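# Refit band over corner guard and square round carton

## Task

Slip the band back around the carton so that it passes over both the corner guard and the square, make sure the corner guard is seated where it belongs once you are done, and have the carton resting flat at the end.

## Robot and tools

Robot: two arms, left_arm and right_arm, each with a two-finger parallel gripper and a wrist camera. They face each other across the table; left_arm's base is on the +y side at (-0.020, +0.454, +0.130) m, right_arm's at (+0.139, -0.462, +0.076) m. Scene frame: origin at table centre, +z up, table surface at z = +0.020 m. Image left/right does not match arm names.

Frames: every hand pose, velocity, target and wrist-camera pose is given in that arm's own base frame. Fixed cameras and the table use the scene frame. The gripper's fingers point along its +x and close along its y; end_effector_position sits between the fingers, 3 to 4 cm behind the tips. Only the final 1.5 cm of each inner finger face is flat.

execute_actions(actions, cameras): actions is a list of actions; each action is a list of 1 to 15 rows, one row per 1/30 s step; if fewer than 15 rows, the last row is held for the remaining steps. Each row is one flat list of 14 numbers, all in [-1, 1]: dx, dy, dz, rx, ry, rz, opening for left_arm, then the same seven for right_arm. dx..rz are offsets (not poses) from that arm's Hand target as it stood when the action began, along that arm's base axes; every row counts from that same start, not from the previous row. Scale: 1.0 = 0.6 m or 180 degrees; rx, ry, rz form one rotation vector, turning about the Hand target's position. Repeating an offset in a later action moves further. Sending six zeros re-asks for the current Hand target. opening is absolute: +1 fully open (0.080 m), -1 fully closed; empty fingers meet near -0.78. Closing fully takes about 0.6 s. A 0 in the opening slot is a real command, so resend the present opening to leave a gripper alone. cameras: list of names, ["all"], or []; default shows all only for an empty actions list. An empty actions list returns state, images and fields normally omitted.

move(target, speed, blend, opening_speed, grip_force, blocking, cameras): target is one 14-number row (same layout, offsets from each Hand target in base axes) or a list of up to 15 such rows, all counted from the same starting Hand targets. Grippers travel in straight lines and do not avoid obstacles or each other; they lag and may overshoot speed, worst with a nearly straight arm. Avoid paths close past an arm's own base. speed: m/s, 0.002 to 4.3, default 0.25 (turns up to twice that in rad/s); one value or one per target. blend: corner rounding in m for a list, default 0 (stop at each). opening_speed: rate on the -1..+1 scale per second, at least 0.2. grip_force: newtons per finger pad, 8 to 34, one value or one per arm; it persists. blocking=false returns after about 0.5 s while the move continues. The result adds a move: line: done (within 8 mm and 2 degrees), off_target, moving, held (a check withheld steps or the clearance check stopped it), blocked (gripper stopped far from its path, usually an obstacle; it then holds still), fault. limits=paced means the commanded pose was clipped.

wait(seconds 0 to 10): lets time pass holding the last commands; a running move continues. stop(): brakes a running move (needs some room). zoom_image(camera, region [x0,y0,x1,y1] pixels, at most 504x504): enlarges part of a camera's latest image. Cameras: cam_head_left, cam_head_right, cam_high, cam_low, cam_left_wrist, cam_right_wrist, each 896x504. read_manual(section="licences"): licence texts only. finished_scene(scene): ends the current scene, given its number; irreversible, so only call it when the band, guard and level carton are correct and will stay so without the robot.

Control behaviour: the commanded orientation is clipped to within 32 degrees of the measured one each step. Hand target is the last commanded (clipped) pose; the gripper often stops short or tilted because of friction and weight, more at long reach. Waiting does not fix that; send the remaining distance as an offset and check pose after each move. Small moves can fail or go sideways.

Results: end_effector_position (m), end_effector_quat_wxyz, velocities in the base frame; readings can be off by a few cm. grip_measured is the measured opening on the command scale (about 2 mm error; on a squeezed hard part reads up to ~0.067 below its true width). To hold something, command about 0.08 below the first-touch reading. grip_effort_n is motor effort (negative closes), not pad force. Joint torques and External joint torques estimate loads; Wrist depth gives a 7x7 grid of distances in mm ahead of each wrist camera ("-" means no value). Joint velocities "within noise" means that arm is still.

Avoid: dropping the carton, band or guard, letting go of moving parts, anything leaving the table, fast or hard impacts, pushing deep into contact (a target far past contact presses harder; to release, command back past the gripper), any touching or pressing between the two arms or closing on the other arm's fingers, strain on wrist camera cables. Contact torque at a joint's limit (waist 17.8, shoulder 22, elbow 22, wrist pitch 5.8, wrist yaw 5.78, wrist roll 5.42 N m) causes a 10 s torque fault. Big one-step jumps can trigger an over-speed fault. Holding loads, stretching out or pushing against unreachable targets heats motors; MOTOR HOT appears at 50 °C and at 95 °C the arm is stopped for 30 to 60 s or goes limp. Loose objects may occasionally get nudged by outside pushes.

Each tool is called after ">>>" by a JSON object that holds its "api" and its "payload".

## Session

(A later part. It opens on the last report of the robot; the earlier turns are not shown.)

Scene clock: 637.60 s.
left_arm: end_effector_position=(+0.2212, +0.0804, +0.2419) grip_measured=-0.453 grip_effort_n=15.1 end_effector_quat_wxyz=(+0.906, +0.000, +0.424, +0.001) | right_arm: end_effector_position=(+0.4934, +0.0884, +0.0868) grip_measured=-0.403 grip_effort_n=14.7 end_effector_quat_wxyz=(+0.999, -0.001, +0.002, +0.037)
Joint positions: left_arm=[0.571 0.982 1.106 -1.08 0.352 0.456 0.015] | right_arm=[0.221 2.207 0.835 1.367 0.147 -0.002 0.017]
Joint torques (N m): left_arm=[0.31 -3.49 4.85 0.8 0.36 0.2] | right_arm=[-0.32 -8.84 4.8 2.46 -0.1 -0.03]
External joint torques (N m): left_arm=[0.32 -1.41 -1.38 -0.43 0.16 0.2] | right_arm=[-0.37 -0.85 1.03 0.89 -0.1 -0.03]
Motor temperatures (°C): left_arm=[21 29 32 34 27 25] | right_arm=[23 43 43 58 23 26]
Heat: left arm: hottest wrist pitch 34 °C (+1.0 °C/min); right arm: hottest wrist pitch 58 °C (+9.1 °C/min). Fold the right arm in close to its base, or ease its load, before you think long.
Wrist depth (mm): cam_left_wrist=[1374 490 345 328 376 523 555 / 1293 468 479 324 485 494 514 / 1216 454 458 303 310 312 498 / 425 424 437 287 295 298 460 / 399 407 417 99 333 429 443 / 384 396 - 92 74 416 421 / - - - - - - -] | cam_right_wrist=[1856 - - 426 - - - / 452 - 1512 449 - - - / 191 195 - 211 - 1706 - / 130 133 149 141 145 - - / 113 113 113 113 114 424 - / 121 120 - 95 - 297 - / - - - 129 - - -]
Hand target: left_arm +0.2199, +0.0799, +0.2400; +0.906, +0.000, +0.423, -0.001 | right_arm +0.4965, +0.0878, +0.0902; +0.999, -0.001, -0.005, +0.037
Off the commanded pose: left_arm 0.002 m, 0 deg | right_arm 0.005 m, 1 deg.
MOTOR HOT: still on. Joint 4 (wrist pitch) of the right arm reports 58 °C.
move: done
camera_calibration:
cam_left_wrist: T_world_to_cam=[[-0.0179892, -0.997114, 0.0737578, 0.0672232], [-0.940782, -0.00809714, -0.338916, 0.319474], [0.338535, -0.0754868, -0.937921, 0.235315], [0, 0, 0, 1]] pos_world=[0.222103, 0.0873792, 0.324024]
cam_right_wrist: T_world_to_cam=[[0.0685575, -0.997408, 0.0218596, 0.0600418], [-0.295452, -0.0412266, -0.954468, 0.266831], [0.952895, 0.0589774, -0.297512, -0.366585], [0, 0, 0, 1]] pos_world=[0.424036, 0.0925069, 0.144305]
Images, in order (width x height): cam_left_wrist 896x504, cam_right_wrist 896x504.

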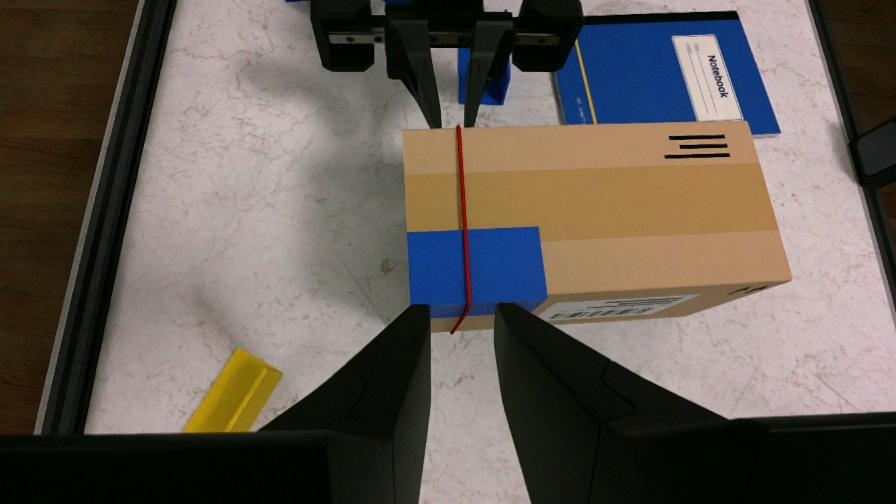

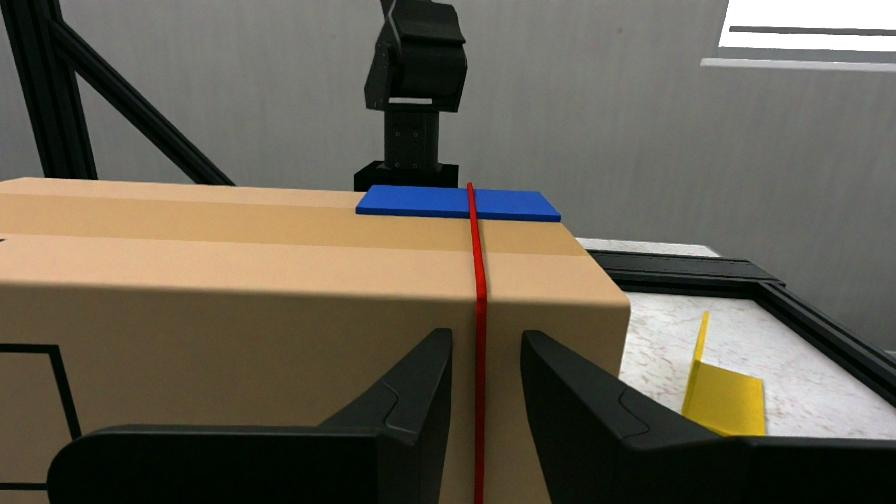

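>>> {"api": "move", "payload": {"target": [[0,0,0,0,0,0,-0.45, -0.0665,-0.005,0,0,0,0,-0.40],[0,0,0,0,0,0,-0.45, -0.2572,0.0032,0.2228,-0.0061,0.1667,-0.0228,-0.40]], "speed": [0.06,0.15], "blend": [0.015,0], "cameras": ["cam_right_wrist", "cam_left_wrist", "cam_low", "cam_high"]}}

>>> {"api": "zoom_image", "payload": {"camera": "cam_right_wrist", "region": [330, 60, 530, 340]}}

>>> {"api": "zoom_image", "payload": {"camera": "cam_low", "region": [440, 270, 500, 330]}}

>>> {"api": "zoom_image", "payload": {"camera": "cam_low", "region": [440, 185, 500, 245]}}

>>> {"api": "zoom_image", "payload": {"camera": "cam_left_wrist", "region": [390, 100, 570, 340]}}

Scene clock: 653.50 s.
left_arm: end_effector_position=(+0.2212, +0.0804, +0.2419) grip_measured=-0.453 grip_effort_n=14.7 end_effector_quat_wxyz=(+0.906, +0.000, +0.424, +0.001) | right_arm: end_effector_position=(+0.3410, +0.0881, +0.2122) grip_measured=-0.403 grip_effort_n=14.7 end_effector_quat_wxyz=(+0.963, -0.008, +0.268, -0.001)
Joint positions: left_arm=[0.571 0.982 1.106 -1.08 0.352 0.456 0.015] | right_arm=[0.397 1.191 0.864 -0.254 0.343 0.198 0.017]
Joint torques (N m): left_arm=[0.35 -3.42 4.88 0.8 0.35 0.2] | right_arm=[0.31 -5.78 8.35 2.02 0.23 0.18]
External joint torques (N m): left_arm=[0.34 -1.44 -1.31 -0.43 0.16 0.2] | right_arm=[0.3 -2.07 2 0.59 0.12 0.18]
Motor temperatures (°C): left_arm=[21 29 32 34 27 25] | right_arm=[23 41 44 57 23 26]
Heat: left arm: hottest wrist pitch 34 °C (+0.0 °C/min); right arm: hottest wrist pitch 57 °C (+8.1 °C/min). Fold the right arm in close to its base, or ease its load, before you think long.
Wrist depth (mm): cam_left_wrist=[1381 496 501 514 511 524 1473 / 1293 471 479 486 481 495 519 / 1211 448 455 307 309 314 489 / 1173 439 435 295 294 299 459 / 397 410 422 98 333 430 - / 385 - - 92 74 419 421 / - - - - - - -] | cam_right_wrist=[1790 - 590 1957 - 1912 - / 1942 332 350 327 - 2019 2052 / - 294 298 306 - 1843 1870 / - 308 312 325 472 459 1568 / - - 388 103 419 - 1372 / - 341 - - 95 - 388 / - - - - - - -]
Hand target: left_arm +0.2199, +0.0799, +0.2400; +0.906, +0.000, +0.423, -0.001 | right_arm +0.3421, +0.0896, +0.2238; +0.967, -0.001, +0.255, +0.001
Off the commanded pose: left_arm 0.002 m, 0 deg | right_arm 0.012 m, 2 deg.
MOTOR HOT: still on. Joint 4 (wrist pitch) of the right arm reports 57 °C.
move: off_target (right_arm)
camera_calibration:
cam_left_wrist: T_world_to_cam=[[-0.0179892, -0.997114, 0.0737578, 0.0672232], [-0.940782, -0.00809714, -0.338916, 0.319474], [0.338535, -0.0754868, -0.937921, 0.235315], [0, 0, 0, 1]] pos_world=[0.222103, 0.0873792, 0.324024]
cam_right_wrist: T_world_to_cam=[[0.00762039, -0.99935, 0.0352422, 0.0855417], [-0.744937, -0.0291845, -0.666496, 0.432549], [0.667091, -0.0211743, -0.744675, 0.0152939], [0, 0, 0, 1]] pos_world=[0.311367, 0.0984337, 0.296667]
Images, in order (width x height): cam_high 896x504, cam_low 896x504, cam_left_wrist 896x504, cam_right_wrist 896x504.

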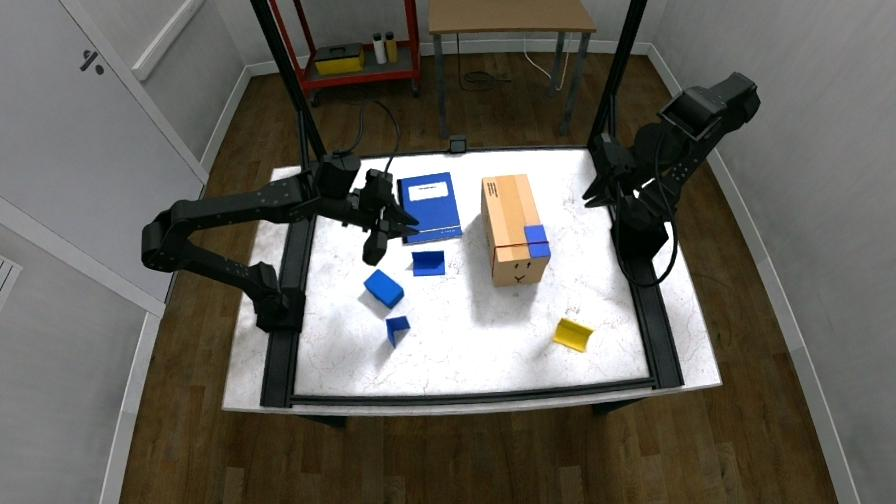

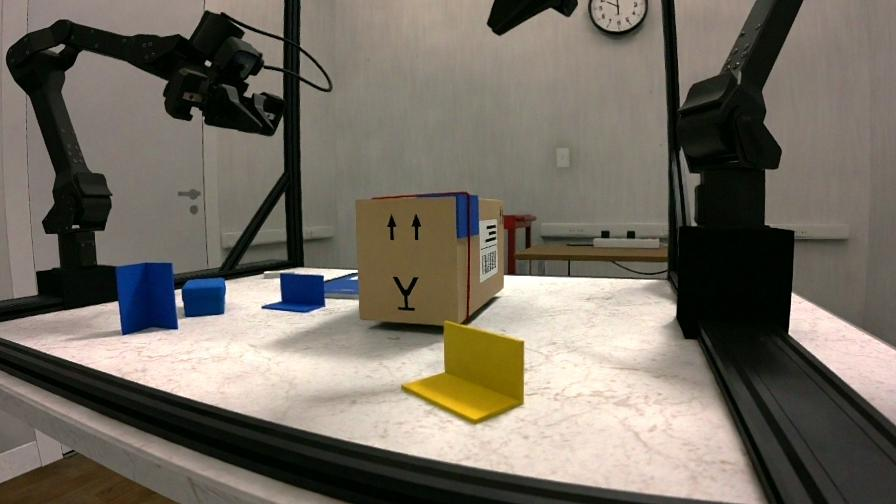

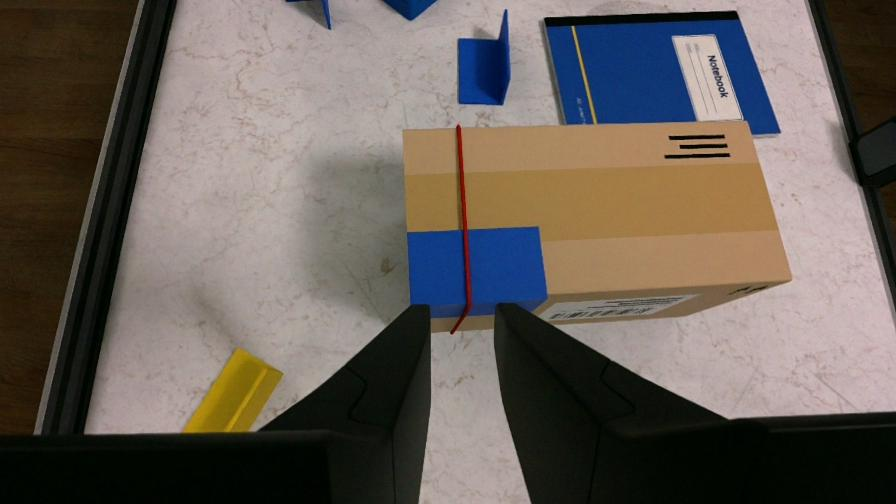

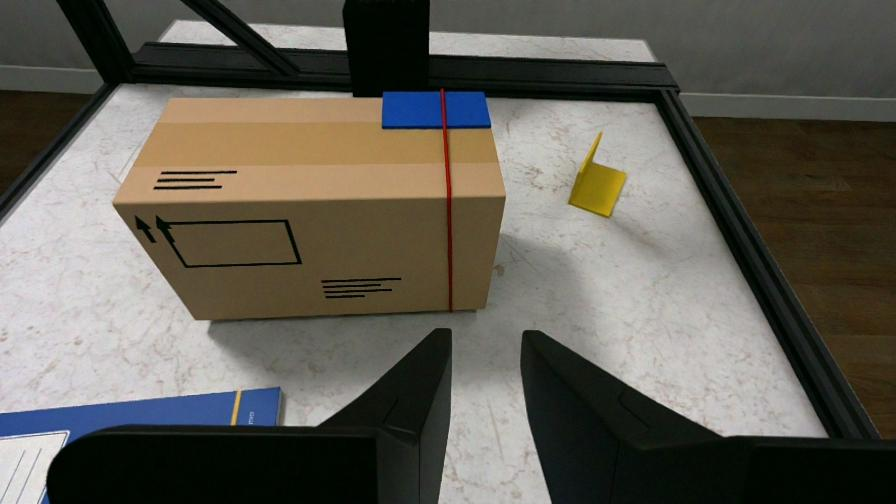

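Scaled by 1.800 from the camera's 896x504 image, which has a finer 1280x720 frame.

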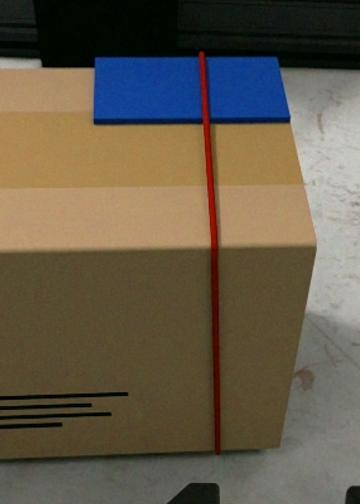

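Scaled by 8.400 from the camera's 896x504 image, which has a finer 1280x720 frame.

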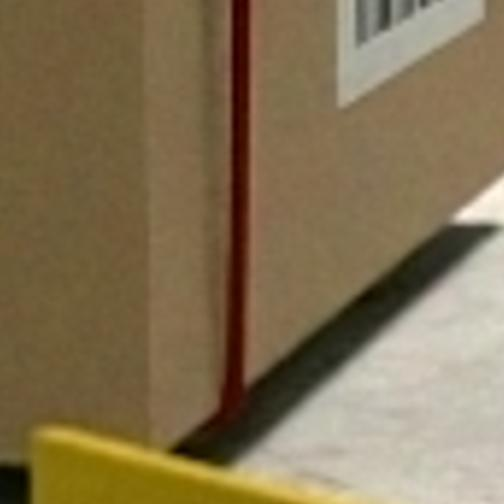

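Scaled by 8.400 from the camera's 896x504 image, which has a finer 1280x720 frame.

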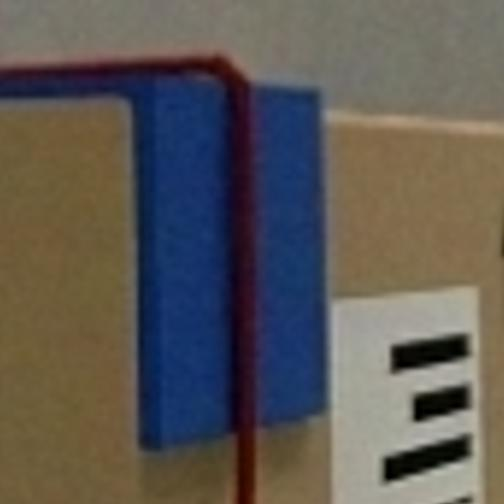

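Scaled by 2.100 from the camera's 896x504 image, which has a finer 1280x720 frame.

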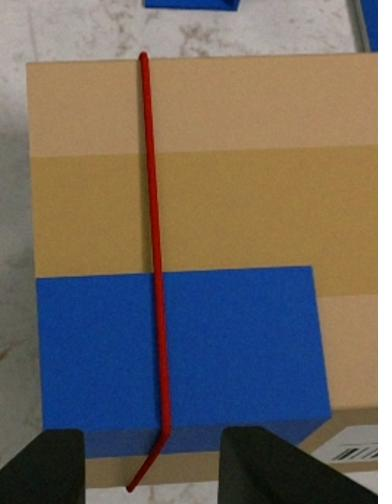

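>>> {"api": "move", "payload": {"target": [[0,0,0,0,0,0,-0.45, 0.2015,-0.0053,-0.2230,0.0061,-0.1667,0.0228,-0.40],[0,0,0,0,0,0,-0.45, 0.2560,-0.0012,-0.2230,0.0061,-0.1667,0.0228,-0.40]], "speed": [0.15,0.04], "cameras": ["cam_right_wrist", "cam_left_wrist"]}}

>>> {"api": "zoom_image", "payload": {"camera": "cam_left_wrist", "region": [410, 70, 530, 170]}}

Scene clock: 684.20 s.
left_arm: end_effector_position=(+0.2212, +0.0804, +0.2419) grip_measured=-0.453 grip_effort_n=15.1 end_effector_quat_wxyz=(+0.906, +0.000, +0.424, +0.001) | right_arm: end_effector_position=(+0.4926, +0.0896, +0.0890) grip_measured=-0.403 grip_effort_n=14.7 end_effector_quat_wxyz=(+0.999, -0.001, -0.001, +0.037)
Joint positions: left_arm=[0.571 0.982 1.106 -1.08 0.352 0.456 0.015] | right_arm=[0.225 2.203 0.833 1.372 0.151 -0.002 0.017]
Joint torques (N m): left_arm=[0.3 -3.5 4.89 0.79 0.35 0.21] | right_arm=[-0.2 -8.37 4.91 2.16 -0.11 -0.05]
External joint torques (N m): left_arm=[0.3 -1.48 -1.31 -0.44 0.16 0.2] | right_arm=[-0.15 -0.46 1.17 0.62 -0.12 -0.05]
Motor temperatures (°C): left_arm=[21 28 32 35 27 25] | right_arm=[23 36 49 51 23 26]
Heat: left arm: hottest wrist pitch 35 °C (+1.0 °C/min); right arm: hottest wrist pitch 51 °C (-5.1 °C/min). Fold the right arm in close to its base, or ease its load, before you think long.
Wrist depth (mm): cam_left_wrist=[1388 492 365 325 376 523 555 / 1306 469 478 346 489 496 523 / 1222 447 472 305 308 316 486 / 424 - 430 296 292 296 458 / 399 - 422 94 333 428 443 / 382 392 - 92 74 - 424 / - - - - - - -] | cam_right_wrist=[- - - - - - - / - - - - - - - / 200 211 - 459 - - - / 137 142 158 150 154 - - / 114 114 115 114 115 - - / 121 120 - 120 - 332 327 / - - - 129 - - -]
Hand target: left_arm +0.2199, +0.0799, +0.2400; +0.906, +0.000, +0.423, -0.001 | right_arm +0.4958, +0.0889, +0.0900; +0.999, -0.001, -0.005, +0.037
Off the commanded pose: left_arm 0.002 m, 0 deg | right_arm 0.003 m, 0 deg.
MOTOR HOT: still on. Joint 4 (wrist pitch) of the right arm reports 51 °C.
move: done
camera_calibration:
cam_left_wrist: T_world_to_cam=[[-0.0179892, -0.997114, 0.0737578, 0.0672232], [-0.940782, -0.00809714, -0.338916, 0.319474], [0.338535, -0.0754868, -0.937921, 0.235315], [0, 0, 0, 1]] pos_world=[0.222103, 0.0873792, 0.324024]
cam_right_wrist: T_world_to_cam=[[0.0684484, -0.997446, 0.0203978, 0.0614379], [-0.289448, -0.039421, -0.956382, 0.265828], [0.954743, 0.0595587, -0.291407, -0.366796], [0, 0, 0, 1]] pos_world=[0.422934, 0.0936061, 0.146093]
Images, in order (width x height): cam_left_wrist 896x504, cam_right_wrist 896x504.

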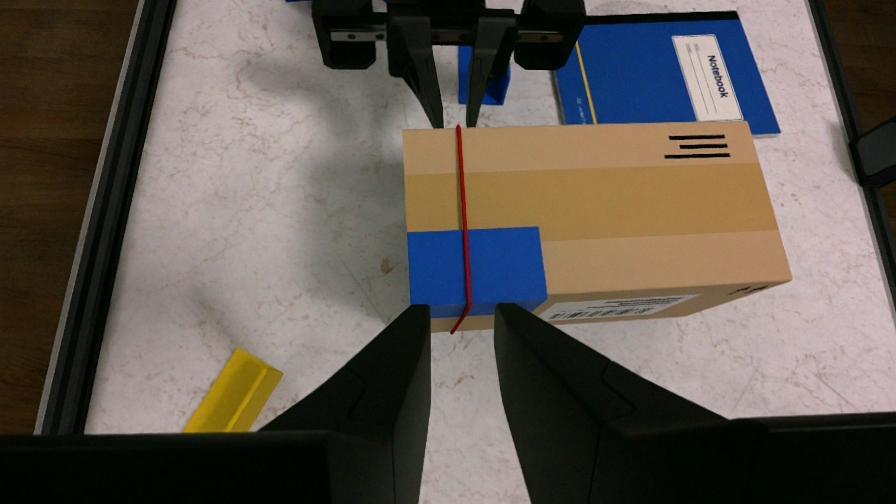

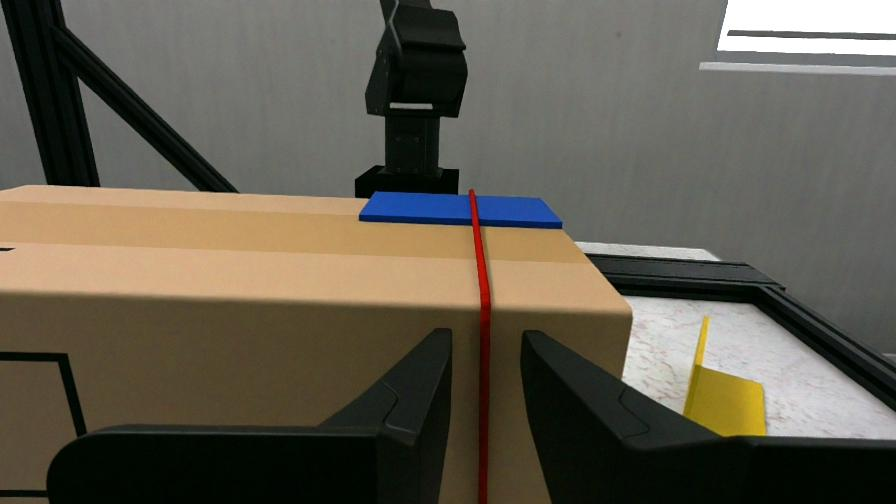

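Scaled by 4.200 from the camera's 896x504 image, which has a finer 1280x720 frame.

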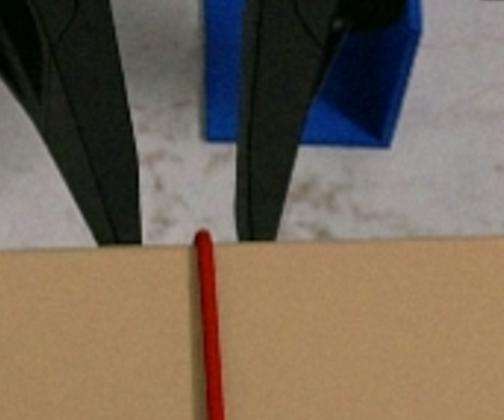

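>>> {"api": "move", "payload": {"target": [[0,0,0,0,0,0,-0.45, 0.0028,0.0002,0,0,0,0,-0.40],[0,0,0,0,0,0,-0.45, 0.0028,0.0002,0,0,0,0,-1.0]], "speed": 0.02, "opening_speed": 0.6, "cameras": []}}

Scene clock: 704.70 s.
left_arm: end_effector_position=(+0.2212, +0.0804, +0.2419) grip_measured=-0.453 grip_effort_n=14.7 end_effector_quat_wxyz=(+0.906, +0.000, +0.424, +0.001) | right_arm: end_effector_position=(+0.4941, +0.0901, +0.0887) grip_measured=-0.771 grip_effort_n=-35.6 end_effector_quat_wxyz=(+0.999, -0.001, -0.001, +0.038)
Joint positions: left_arm=[0.571 0.982 1.106 -1.08 0.352 0.456 0.015] | right_arm=[0.225 2.206 0.84 1.367 0.148 -0.002 0]
Joint torques (N m): left_arm=[0.33 -3.47 4.83 0.81 0.36 0.2] | right_arm=[-0.38 -8.42 4.94 2.2 -0.04 -0.04]
External joint torques (N m): left_arm=[0.33 -1.5 -1.34 -0.43 0.17 0.2] | right_arm=[-0.39 -0.55 1.26 0.67 -0.05 -0.04]
Heat: left arm: hottest wrist pitch 35 °C (+1.0 °C/min); right arm: hottest wrist pitch 52 °C (-6.0 °C/min). Fold the right arm in close to its base, or ease its load, before you think long.
Wrist depth (mm): cam_left_wrist=[1367 495 371 327 379 521 1489 / 1300 466 480 324 486 494 513 / 1222 446 451 306 309 313 - / 426 428 443 293 294 296 461 / 403 411 415 99 300 430 441 / 385 395 - 92 74 416 - / - - - - - - -] | cam_right_wrist=[- - - 434 - - - / - - - 469 - - - / 200 205 1778 454 1629 - - / 135 140 156 148 154 1672 1706 / 113 112 114 114 114 451 396 / 119 119 - - 80 - 330 / - - - - - - -]
Hand target: left_arm +0.2199, +0.0799, +0.2400; +0.906, +0.000, +0.423, -0.001 | right_arm +0.4975, +0.0890, +0.0901; +0.999, -0.001, -0.005, +0.037
Off the commanded pose: left_arm 0.002 m, 0 deg | right_arm 0.004 m, 0 deg.
MOTOR HOT: still on. Joint 4 (wrist pitch) of the right arm reports 52 °C.
move: done
No camera images: "cameras" was empty.

>>> {"api": "move", "payload": {"target": [[0,0,0,0,0,0,-0.45, -0.0233,-0.0017,0,0,0,0,-1.0],[0,0,0,0,0,0,-0.45, -0.0233,-0.0017,0.0467,0,0,0,-1.0],[0,0,0,0,0,0,-0.45, -0.0258,0.0325,0.0467,0,0,0,-1.0]], "speed": 0.04, "cameras": ["cam_right_wrist", "cam_left_wrist", "cam_low"]}}

>>> {"api": "zoom_image", "payload": {"camera": "cam_left_wrist", "region": [390, 100, 570, 340]}}

>>> {"api": "zoom_image", "payload": {"camera": "cam_low", "region": [440, 270, 500, 330]}}

Scene clock: 714.87 s.
left_arm: end_effector_position=(+0.2212, +0.0804, +0.2419) grip_measured=-0.453 grip_effort_n=15.1 end_effector_quat_wxyz=(+0.906, +0.000, +0.424, +0.001) | right_arm: end_effector_position=(+0.4796, +0.1044, +0.1007) grip_measured=-0.772 grip_effort_n=-34.2 end_effector_quat_wxyz=(+0.999, -0.005, +0.017, +0.034)
Joint positions: left_arm=[0.571 0.982 1.106 -1.08 0.352 0.456 0.015] | right_arm=[0.279 2.108 0.793 1.28 0.211 -0.002 0]
Joint torques (N m): left_arm=[0.32 -3.45 4.84 0.8 0.36 0.21] | right_arm=[0.43 -11.91 5.18 2.79 0.02 -0.04]
External joint torques (N m): left_arm=[0.34 -1.49 -1.34 -0.43 0.16 0.2] | right_arm=[0.46 -4.34 1.22 1.24 0.01 -0.04]
Heat: left arm: hottest wrist pitch 35 °C (+1.0 °C/min); right arm: hottest wrist pitch 53 °C (-3.0 °C/min). Fold the right arm in close to its base, or ease its load, before you think long.
Wrist depth (mm): cam_left_wrist=[1360 486 496 321 505 524 552 / 1287 457 477 319 492 494 523 / 1251 466 453 304 309 313 508 / 425 - 438 288 295 298 466 / 404 411 418 100 295 424 - / 383 399 - 92 74 417 - / - - - - - - -] | cam_right_wrist=[- - - 437 - 1588 - / - 1765 - 467 - - - / - 227 1629 466 - - - / 155 160 164 172 178 - - / - 128 130 129 132 443 440 / 134 135 136 - 75 307 - / - - - - - - -]
Hand target: left_arm +0.2199, +0.0799, +0.2400; +0.906, +0.000, +0.423, -0.001 | right_arm +0.4820, +0.1085, +0.1180; +0.999, -0.001, -0.005, +0.037
Off the commanded pose: left_arm 0.002 m, 0 deg | right_arm 0.018 m, 3 deg.
MOTOR HOT: still on. Joint 4 (wrist pitch) of the right arm reports 53 °C.
move: off_target (right_arm)
camera_calibration:
cam_left_wrist: T_world_to_cam=[[-0.0179892, -0.997114, 0.0737578, 0.0672232], [-0.940782, -0.00809714, -0.338916, 0.319474], [0.338535, -0.0754868, -0.937921, 0.235315], [0, 0, 0, 1]] pos_world=[0.222103, 0.0873792, 0.324024]
cam_right_wrist: T_world_to_cam=[[0.0624545, -0.997631, 0.028858, 0.0789028], [-0.324275, -0.0476292, -0.944763, 0.29024], [0.943899, 0.0496467, -0.326481, -0.342039], [0, 0, 0, 1]] pos_world=[0.41204, 0.109521, 0.160261]
Images, in order (width x height): cam_low 896x504, cam_left_wrist 896x504, cam_right_wrist 896x504.

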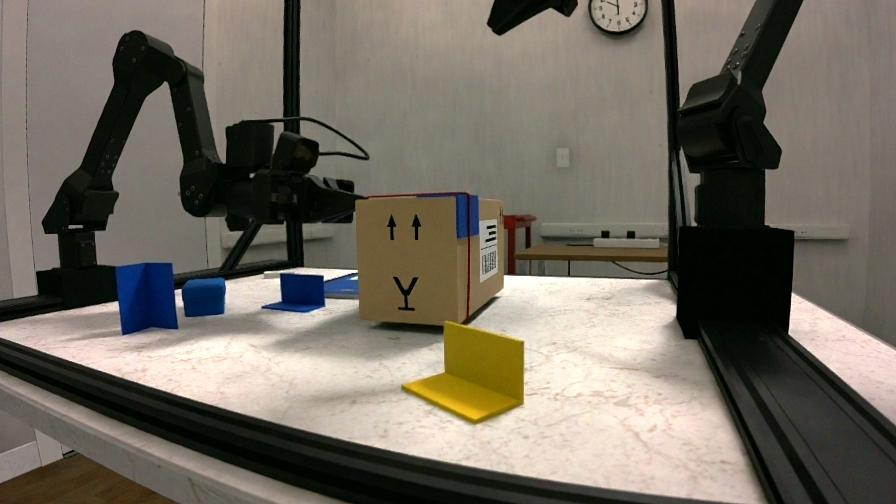

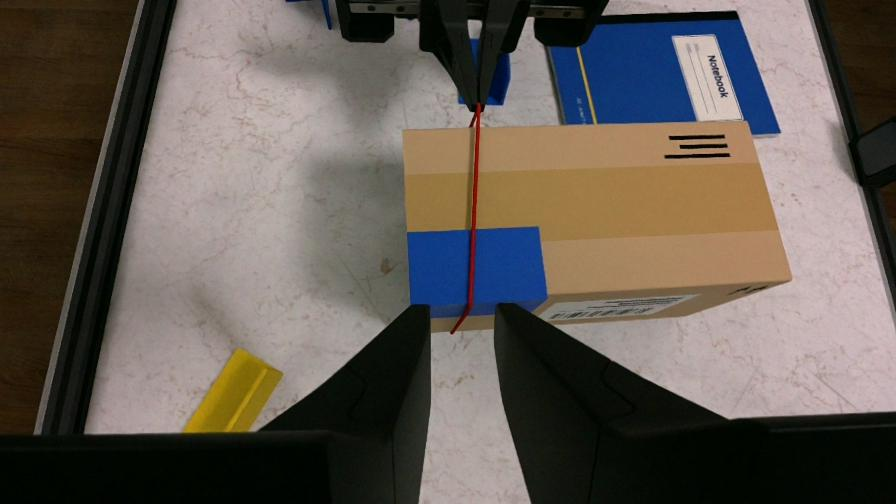

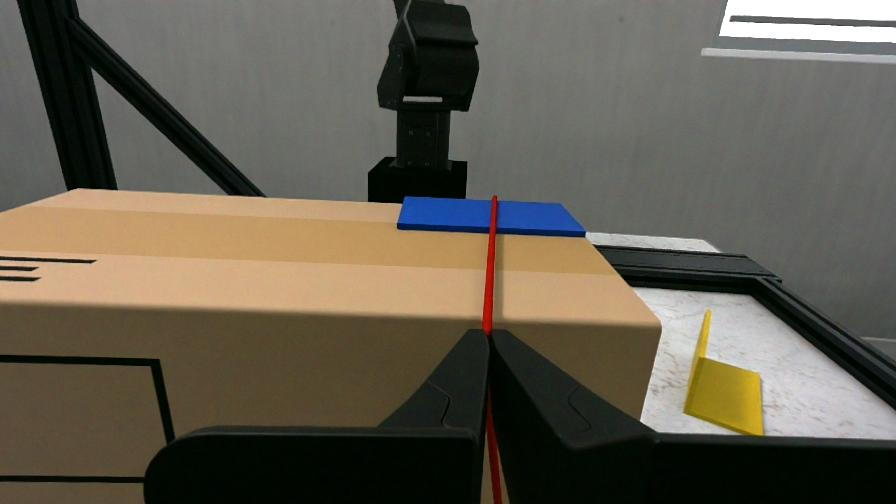

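Scaled by 2.100 from the camera's 896x504 image, which has a finer 1280x720 frame.

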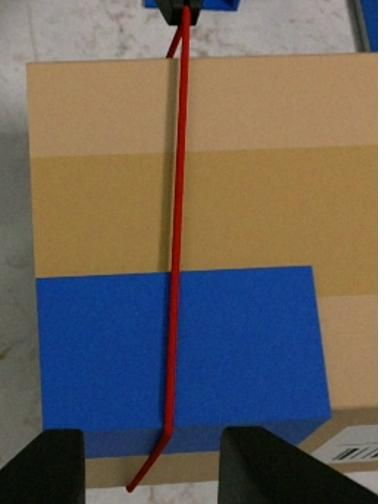

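Scaled by 8.400 from the camera's 896x504 image, which has a finer 1280x720 frame.

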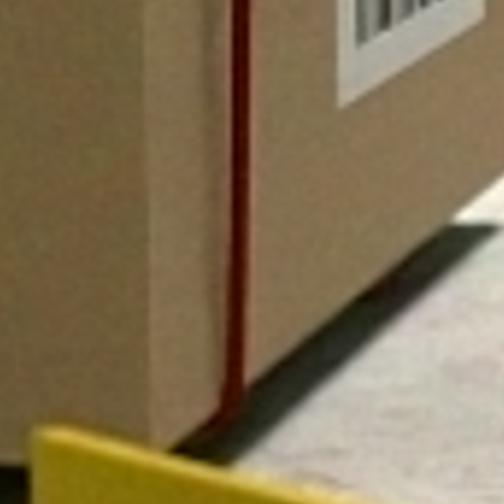

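>>> {"api": "execute_actions", "payload": {"actions": [], "cameras": ["cam_low", "cam_left_wrist", "cam_right_wrist"]}}

Scene clock: 737.27 s.
left_arm: end_effector_position=(+0.2212, +0.0804, +0.2419) grip_measured=-0.453 grip_effort_n=15.1 end_effector_quat_wxyz=(+0.906, +0.000, +0.424, +0.001) | right_arm: end_effector_position=(+0.4796, +0.1044, +0.1007) grip_measured=-0.772 grip_effort_n=-33.7 end_effector_quat_wxyz=(+0.999, -0.005, +0.017, +0.034)
Joint positions: left_arm=[0.571 0.982 1.106 -1.08 0.352 0.456 0.015] | right_arm=[0.279 2.108 0.793 1.28 0.212 -0.002 0]
Joint velocities: within noise
Joint torques (N m): left_arm=[0.3 -3.45 4.88 0.79 0.35 0.21] | right_arm=[0.51 -11.91 5.16 2.79 0.03 -0.05]
External joint torques (N m): left_arm=[0.31 -1.52 -1.24 -0.42 0.16 0.21] | right_arm=[0.51 -4.22 1.16 1.2 0.01 -0.05]
Motor temperatures (°C): left_arm=[21 28 31 35 27 25] | right_arm=[23 39 43 58 23 26]
Heat: left arm: hottest wrist pitch 35 °C (+0.0 °C/min); right arm: hottest wrist pitch 58 °C (+7.1 °C/min). Fold the right arm in close to its base, or ease its load, before you think long.
Wrist depth (mm): cam_left_wrist=[1360 491 499 329 501 524 1449 / 1300 466 - 470 488 495 512 / 1239 446 446 304 310 313 497 / 426 428 432 295 294 297 458 / 402 416 419 98 330 427 438 / 385 397 - 92 74 417 423 / - - - - - - -] | cam_right_wrist=[- - - 432 - - 1459 / - - - 472 - - - / - 212 - 475 - - 1629 / 155 161 165 176 166 502 - / - 128 129 129 132 409 2359 / - 135 135 - 134 - - / - - - - - - -]
Hand target: left_arm +0.2199, +0.0799, +0.2400; +0.906, +0.000, +0.423, -0.001 | right_arm +0.4820, +0.1085, +0.1180; +0.999, -0.001, -0.005, +0.037
Tool commands: left_gripper/opening=-0.45 right_gripper/opening=-1.0
Off the commanded pose: left_arm 0.002 m, 0 deg | right_arm 0.018 m, 3 deg.
MOTOR HOT: still on. Joint 4 (wrist pitch) of the right arm reports 58 °C.
camera_calibration:
cam_left_wrist: T_world_to_cam=[[-0.0179892, -0.997114, 0.0737578, 0.0672232], [-0.940782, -0.00809714, -0.338916, 0.319474], [0.338535, -0.0754868, -0.937921, 0.235315], [0, 0, 0, 1]] pos_world=[0.222103, 0.0873792, 0.324024]
cam_right_wrist: T_world_to_cam=[[0.0620999, -0.997655, 0.0287732, 0.0790657], [-0.324271, -0.0474326, -0.944774, 0.290218], [0.943924, 0.0493401, -0.326456, -0.342019], [0, 0, 0, 1]] pos_world=[0.412039, 0.109521, 0.160261]
Images, in order (width x height): cam_low 896x504, cam_left_wrist 896x504, cam_right_wrist 896x504.

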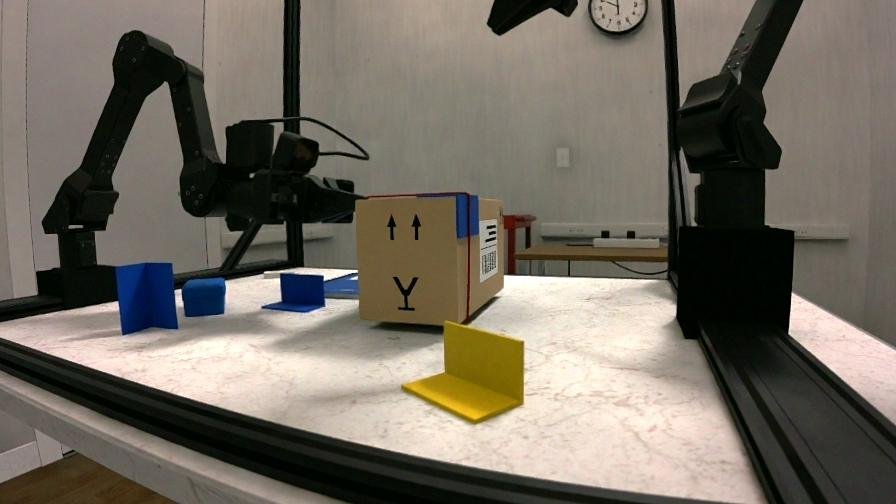

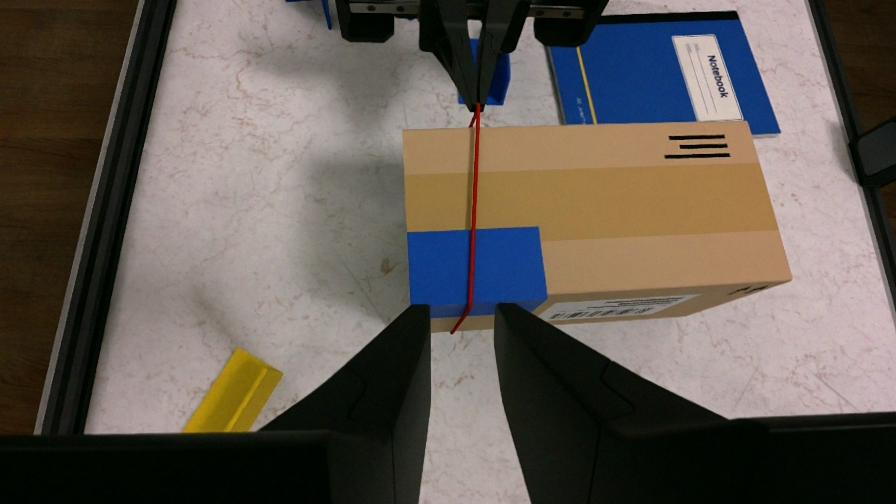

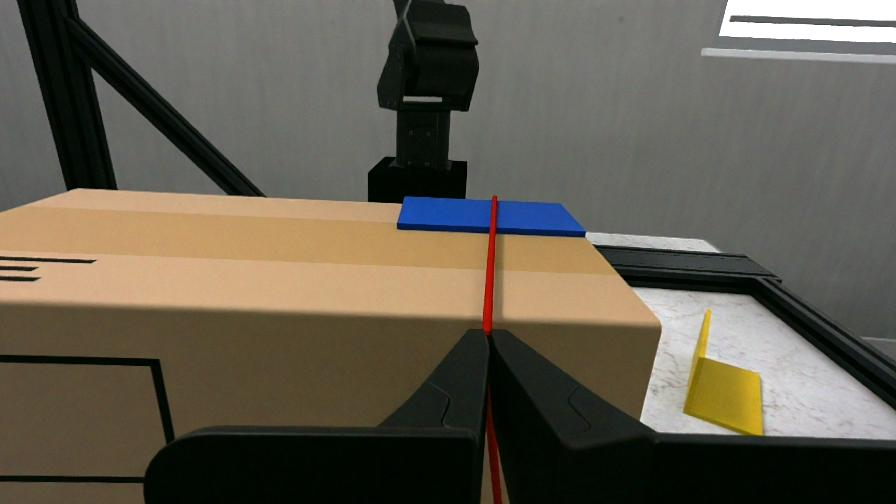

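>>> {"api": "move", "payload": {"target": [[0, 0, 0, 0, 0, 0, -0.45, 0, 0.0085, 0, 0, 0, 0, -1.0]], "speed": 0.05, "cameras": ["cam_low", "cam_left_wrist", "cam_right_wrist"]}}

Scene clock: 747.37 s.
left_arm: end_effector_position=(+0.2212, +0.0804, +0.2419) grip_measured=-0.453 grip_effort_n=15.1 end_effector_quat_wxyz=(+0.906, +0.000, +0.424, +0.001) | right_arm: end_effector_position=(+0.4788, +0.1084, +0.1006) grip_measured=-0.772 grip_effort_n=-34.2 end_effector_quat_wxyz=(+0.999, -0.006, +0.018, +0.033)
Joint positions: left_arm=[0.571 0.982 1.106 -1.08 0.352 0.456 0.015] | right_arm=[0.291 2.108 0.795 1.277 0.226 -0.002 0]
Joint torques (N m): left_arm=[0.29 -3.47 4.89 0.8 0.37 0.21] | right_arm=[0.74 -11.53 5.7 2.77 -0.02 -0.04]
External joint torques (N m): left_arm=[0.3 -1.5 -1.29 -0.44 0.17 0.2] | right_arm=[0.79 -3.94 1.73 1.23 -0.03 -0.05]
Motor temperatures (°C): left_arm=[21 28 31 35 27 25] | right_arm=[23 40 43 60 23 26]
Heat: left arm: hottest wrist pitch 35 °C (+0.0 °C/min); right arm: hottest wrist pitch 60 °C (+9.1 °C/min). Fold the right arm in close to its base, or ease its load, before you think long.
Wrist depth (mm): cam_left_wrist=[1360 489 497 336 376 520 1473 / 1293 468 479 479 489 497 520 / 1222 440 - 304 309 313 483 / 424 426 - 291 295 298 462 / 399 409 - 98 332 430 444 / 384 393 - 91 74 419 - / - - - - - - -] | cam_right_wrist=[450 1608 - 452 1568 - - / 484 - - 459 - - 1485 / 487 221 - 481 - 2052 - / 155 161 164 175 177 534 - / 128 129 129 129 133 138 415 / 135 135 136 - 80 325 350 / - - - - - - -]
Hand target: left_arm +0.2199, +0.0799, +0.2400; +0.906, +0.000, +0.423, -0.001 | right_arm +0.4820, +0.1136, +0.1180; +0.999, -0.001, -0.005, +0.037
Off the commanded pose: left_arm 0.002 m, 0 deg | right_arm 0.018 m, 3 deg.
MOTOR HOT: still on. Joint 4 (wrist pitch) of the right arm reports 60 °C.
move: off_target (right_arm)
camera_calibration:
cam_left_wrist: T_world_to_cam=[[-0.0179892, -0.997114, 0.0737578, 0.0672232], [-0.940782, -0.00809714, -0.338916, 0.319474], [0.338535, -0.0754868, -0.937921, 0.235315], [0, 0, 0, 1]] pos_world=[0.222103, 0.0873792, 0.324024]
cam_right_wrist: T_world_to_cam=[[0.0605797, -0.997722, 0.0296725, 0.0837909], [-0.325521, -0.0478493, -0.944323, 0.290682], [0.943592, 0.0475478, -0.327678, -0.341027], [0, 0, 0, 1]] pos_world=[0.411338, 0.113724, 0.160264]
Images, in order (width x height): cam_low 896x504, cam_left_wrist 896x504, cam_right_wrist 896x504.

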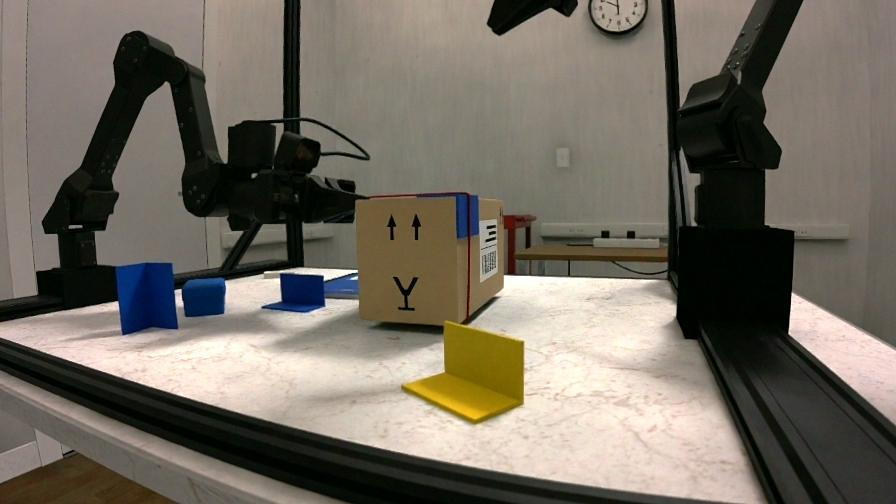

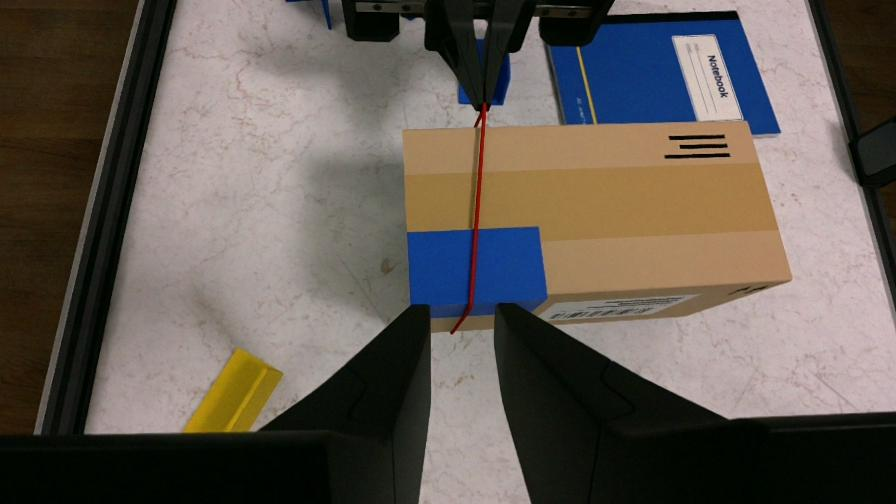

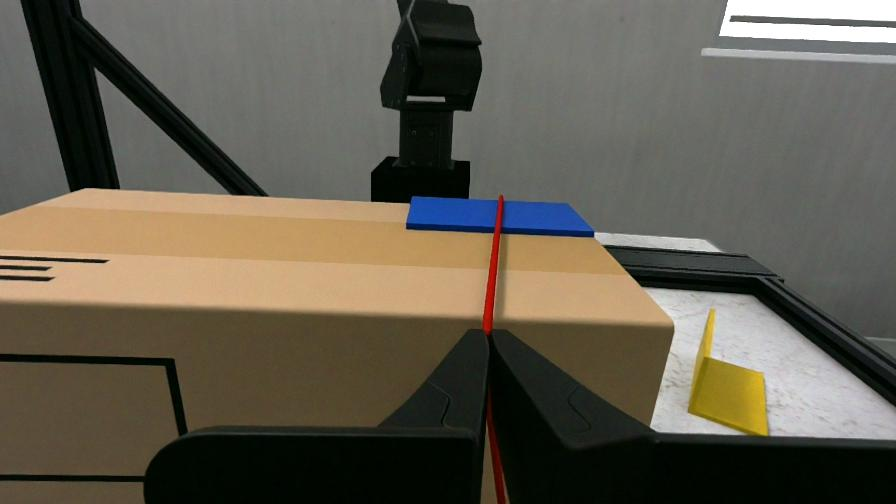

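>>> {"api": "move", "payload": {"target": [[0, 0, 0, 0, 0, 0, -0.45, 0.0032, -0.0447, 0, 0, 0, 0, -1.0]], "speed": 0.08, "cameras": ["cam_left_wrist", "cam_right_wrist"]}}

Scene clock: 754.60 s.
left_arm: end_effector_position=(+0.2212, +0.0804, +0.2419) grip_measured=-0.453 grip_effort_n=15.1 end_effector_quat_wxyz=(+0.906, +0.000, +0.424, +0.001) | right_arm: end_effector_position=(+0.4843, +0.0872, +0.1016) grip_measured=-0.772 grip_effort_n=-33.7 end_effector_quat_wxyz=(+0.999, -0.004, +0.015, +0.036)
Joint positions: left_arm=[0.571 0.982 1.106 -1.08 0.352 0.456 0.015] | right_arm=[0.225 2.108 0.793 1.283 0.152 -0.003 0]
Joint torques (N m): left_arm=[0.29 -3.46 4.89 0.8 0.36 0.21] | right_arm=[-0.16 -12.77 3.46 3.19 -0.1 -0.01]
External joint torques (N m): left_arm=[0.28 -1.49 -1.26 -0.43 0.17 0.21] | right_arm=[-0.13 -5.13 -0.54 1.61 -0.12 -0.01]
Motor temperatures (°C): left_arm=[21 28 31 35 27 25] | right_arm=[23 40 43 60 23 26]
Heat: left arm: hottest wrist pitch 35 °C (+0.0 °C/min); right arm: hottest wrist pitch 60 °C (+8.1 °C/min). Fold the right arm in close to its base, or ease its load, before you think long.
Wrist depth (mm): cam_left_wrist=[1367 443 357 316 497 527 565 / 1312 470 476 479 487 496 547 / 1222 463 453 303 310 314 - / 427 438 433 285 294 298 462 / 403 - - 98 332 430 438 / 373 395 - 91 74 418 426 / - - - - - - -] | cam_right_wrist=[452 - - 428 - - 1530 / - - 1843 439 - - - / 220 - 226 467 - - - / 160 165 169 174 206 - 1661 / 124 126 127 127 128 - 452 / - 132 132 - 75 - 342 / - - - - - - -]
Hand target: left_arm +0.2199, +0.0799, +0.2400; +0.906, +0.000, +0.423, -0.001 | right_arm +0.4839, +0.0869, +0.1181; +0.999, -0.001, -0.005, +0.037
Off the commanded pose: left_arm 0.002 m, 0 deg | right_arm 0.016 m, 2 deg.
MOTOR HOT: still on. Joint 4 (wrist pitch) of the right arm reports 60 °C.
move: off_target (right_arm)
camera_calibration:
cam_left_wrist: T_world_to_cam=[[-0.0179892, -0.997114, 0.0737578, 0.0672232], [-0.940782, -0.00809714, -0.338916, 0.319474], [0.338535, -0.0754868, -0.937921, 0.235315], [0, 0, 0, 1]] pos_world=[0.222103, 0.0873792, 0.324024]
cam_right_wrist: T_world_to_cam=[[0.0673168, -0.997369, 0.0268945, 0.0592975], [-0.320952, -0.0471696, -0.94592, 0.290213], [0.9447, 0.0550444, -0.323283, -0.346663], [0, 0, 0, 1]] pos_world=[0.416645, 0.0919126, 0.160854]
Images, in order (width x height): cam_left_wrist 896x504, cam_right_wrist 896x504.

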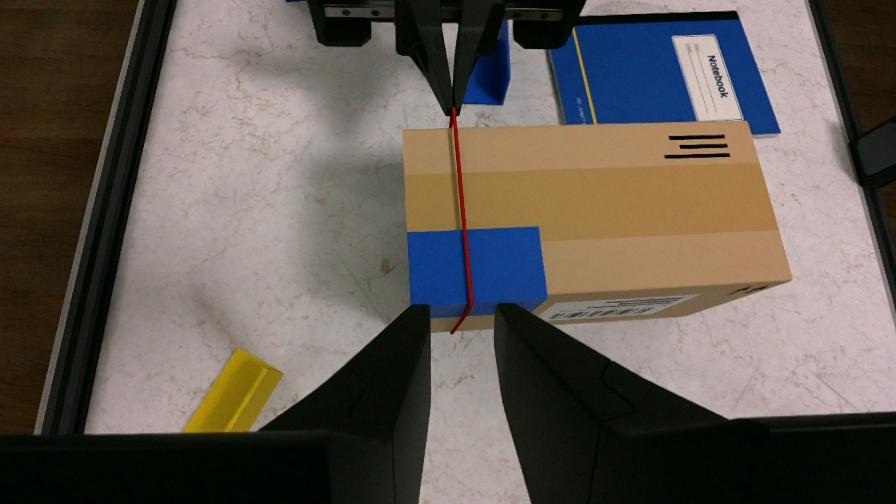

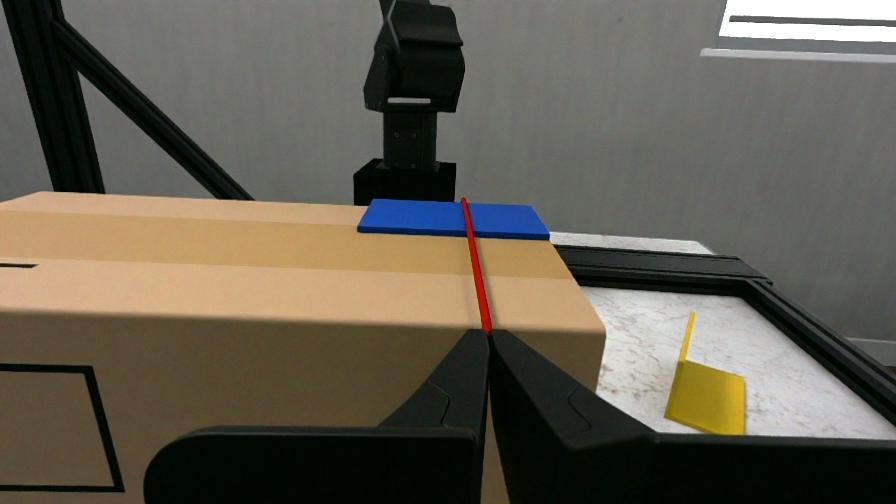

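>>> {"api": "move", "payload": {"target": [[0, 0, 0, 0, 0, 0, -0.45, 0, 0, -0.0465, 0, 0, 0, -1.0], [0, 0, 0, 0, 0, 0, -0.45, 0.0215, 0.0015, -0.0465, 0, 0, 0, -1.0]], "speed": 0.05, "cameras": ["cam_left_wrist", "cam_right_wrist"]}}

Scene clock: 760.70 s.
left_arm: end_effector_position=(+0.2212, +0.0804, +0.2419) grip_measured=-0.453 grip_effort_n=15.1 end_effector_quat_wxyz=(+0.906, +0.000, +0.424, +0.001) | right_arm: end_effector_position=(+0.4930, +0.0880, +0.0864) grip_measured=-0.772 grip_effort_n=-34.2 end_effector_quat_wxyz=(+0.999, -0.002, +0.003, +0.037)
Joint positions: left_arm=[0.571 0.982 1.106 -1.08 0.352 0.456 0.015] | right_arm=[0.221 2.206 0.834 1.367 0.147 -0.003 0]
Joint torques (N m): left_arm=[0.31 -3.44 4.91 0.79 0.36 0.21] | right_arm=[-0.31 -8.71 5.01 2.42 -0.11 -0.01]
External joint torques (N m): left_arm=[0.33 -1.51 -1.23 -0.43 0.16 0.21] | right_arm=[-0.31 -0.76 1.29 0.85 -0.12 -0.02]
Motor temperatures (°C): left_arm=[21 28 31 35 27 25] | right_arm=[23 41 43 61 23 26]
Heat: left arm: hottest wrist pitch 35 °C (+0.0 °C/min); right arm: hottest wrist pitch 61 °C (+9.0 °C/min). Fold the right arm in close to its base, or ease its load, before you think long.
Wrist depth (mm): cam_left_wrist=[1388 496 366 328 382 519 1465 / 1300 434 470 327 487 493 514 / 1211 446 - 302 309 313 - / 426 430 426 291 293 298 448 / 401 411 - 98 299 424 433 / 377 - - 91 74 424 423 / - - - - - - -] | cam_right_wrist=[- - - 424 1494 - - / 463 - - 485 - - - / 186 193 204 470 - - 1765 / 127 128 135 139 157 - - / - 115 113 113 115 - 419 / 122 121 121 - 81 310 327 / - - - - - - -]
Hand target: left_arm +0.2199, +0.0799, +0.2400; +0.906, +0.000, +0.423, -0.001 | right_arm +0.4968, +0.0877, +0.0902; +0.999, -0.001, -0.005, +0.037
Off the commanded pose: left_arm 0.002 m, 0 deg | right_arm 0.005 m, 1 deg.
MOTOR HOT: still on. Joint 4 (wrist pitch) of the right arm reports 61 °C.
move: done
camera_calibration:
cam_left_wrist: T_world_to_cam=[[-0.0179892, -0.997114, 0.0737578, 0.0672232], [-0.940782, -0.00809714, -0.338916, 0.319474], [0.338535, -0.0754868, -0.937921, 0.235315], [0, 0, 0, 1]] pos_world=[0.222103, 0.0873792, 0.324024]
cam_right_wrist: T_world_to_cam=[[0.0678491, -0.997436, 0.0227615, 0.059944], [-0.296528, -0.0419435, -0.954103, 0.266915], [0.952611, 0.0579856, -0.298613, -0.365999], [0, 0, 0, 1]] pos_world=[0.423736, 0.0922084, 0.144008]
Images, in order (width x height): cam_left_wrist 896x504, cam_right_wrist 896x504.

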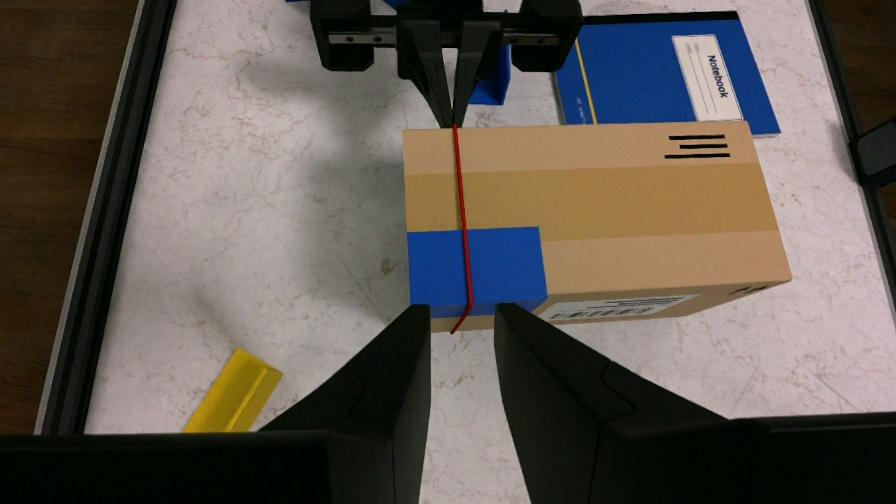

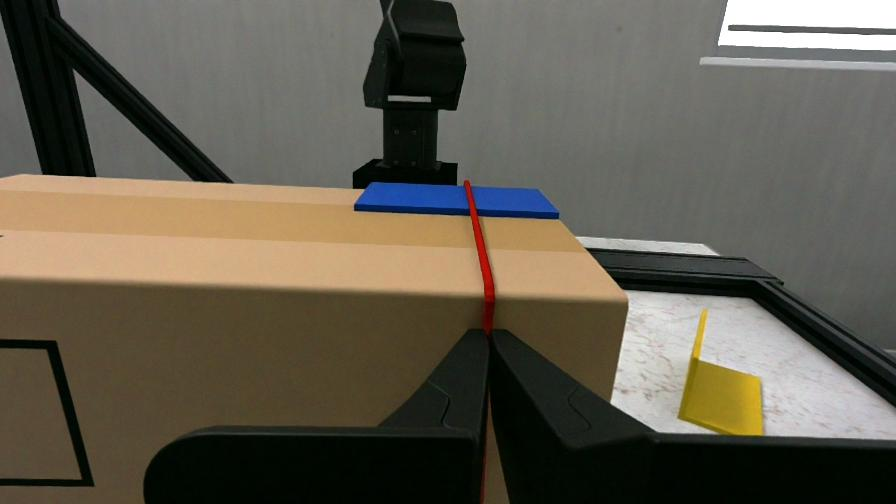

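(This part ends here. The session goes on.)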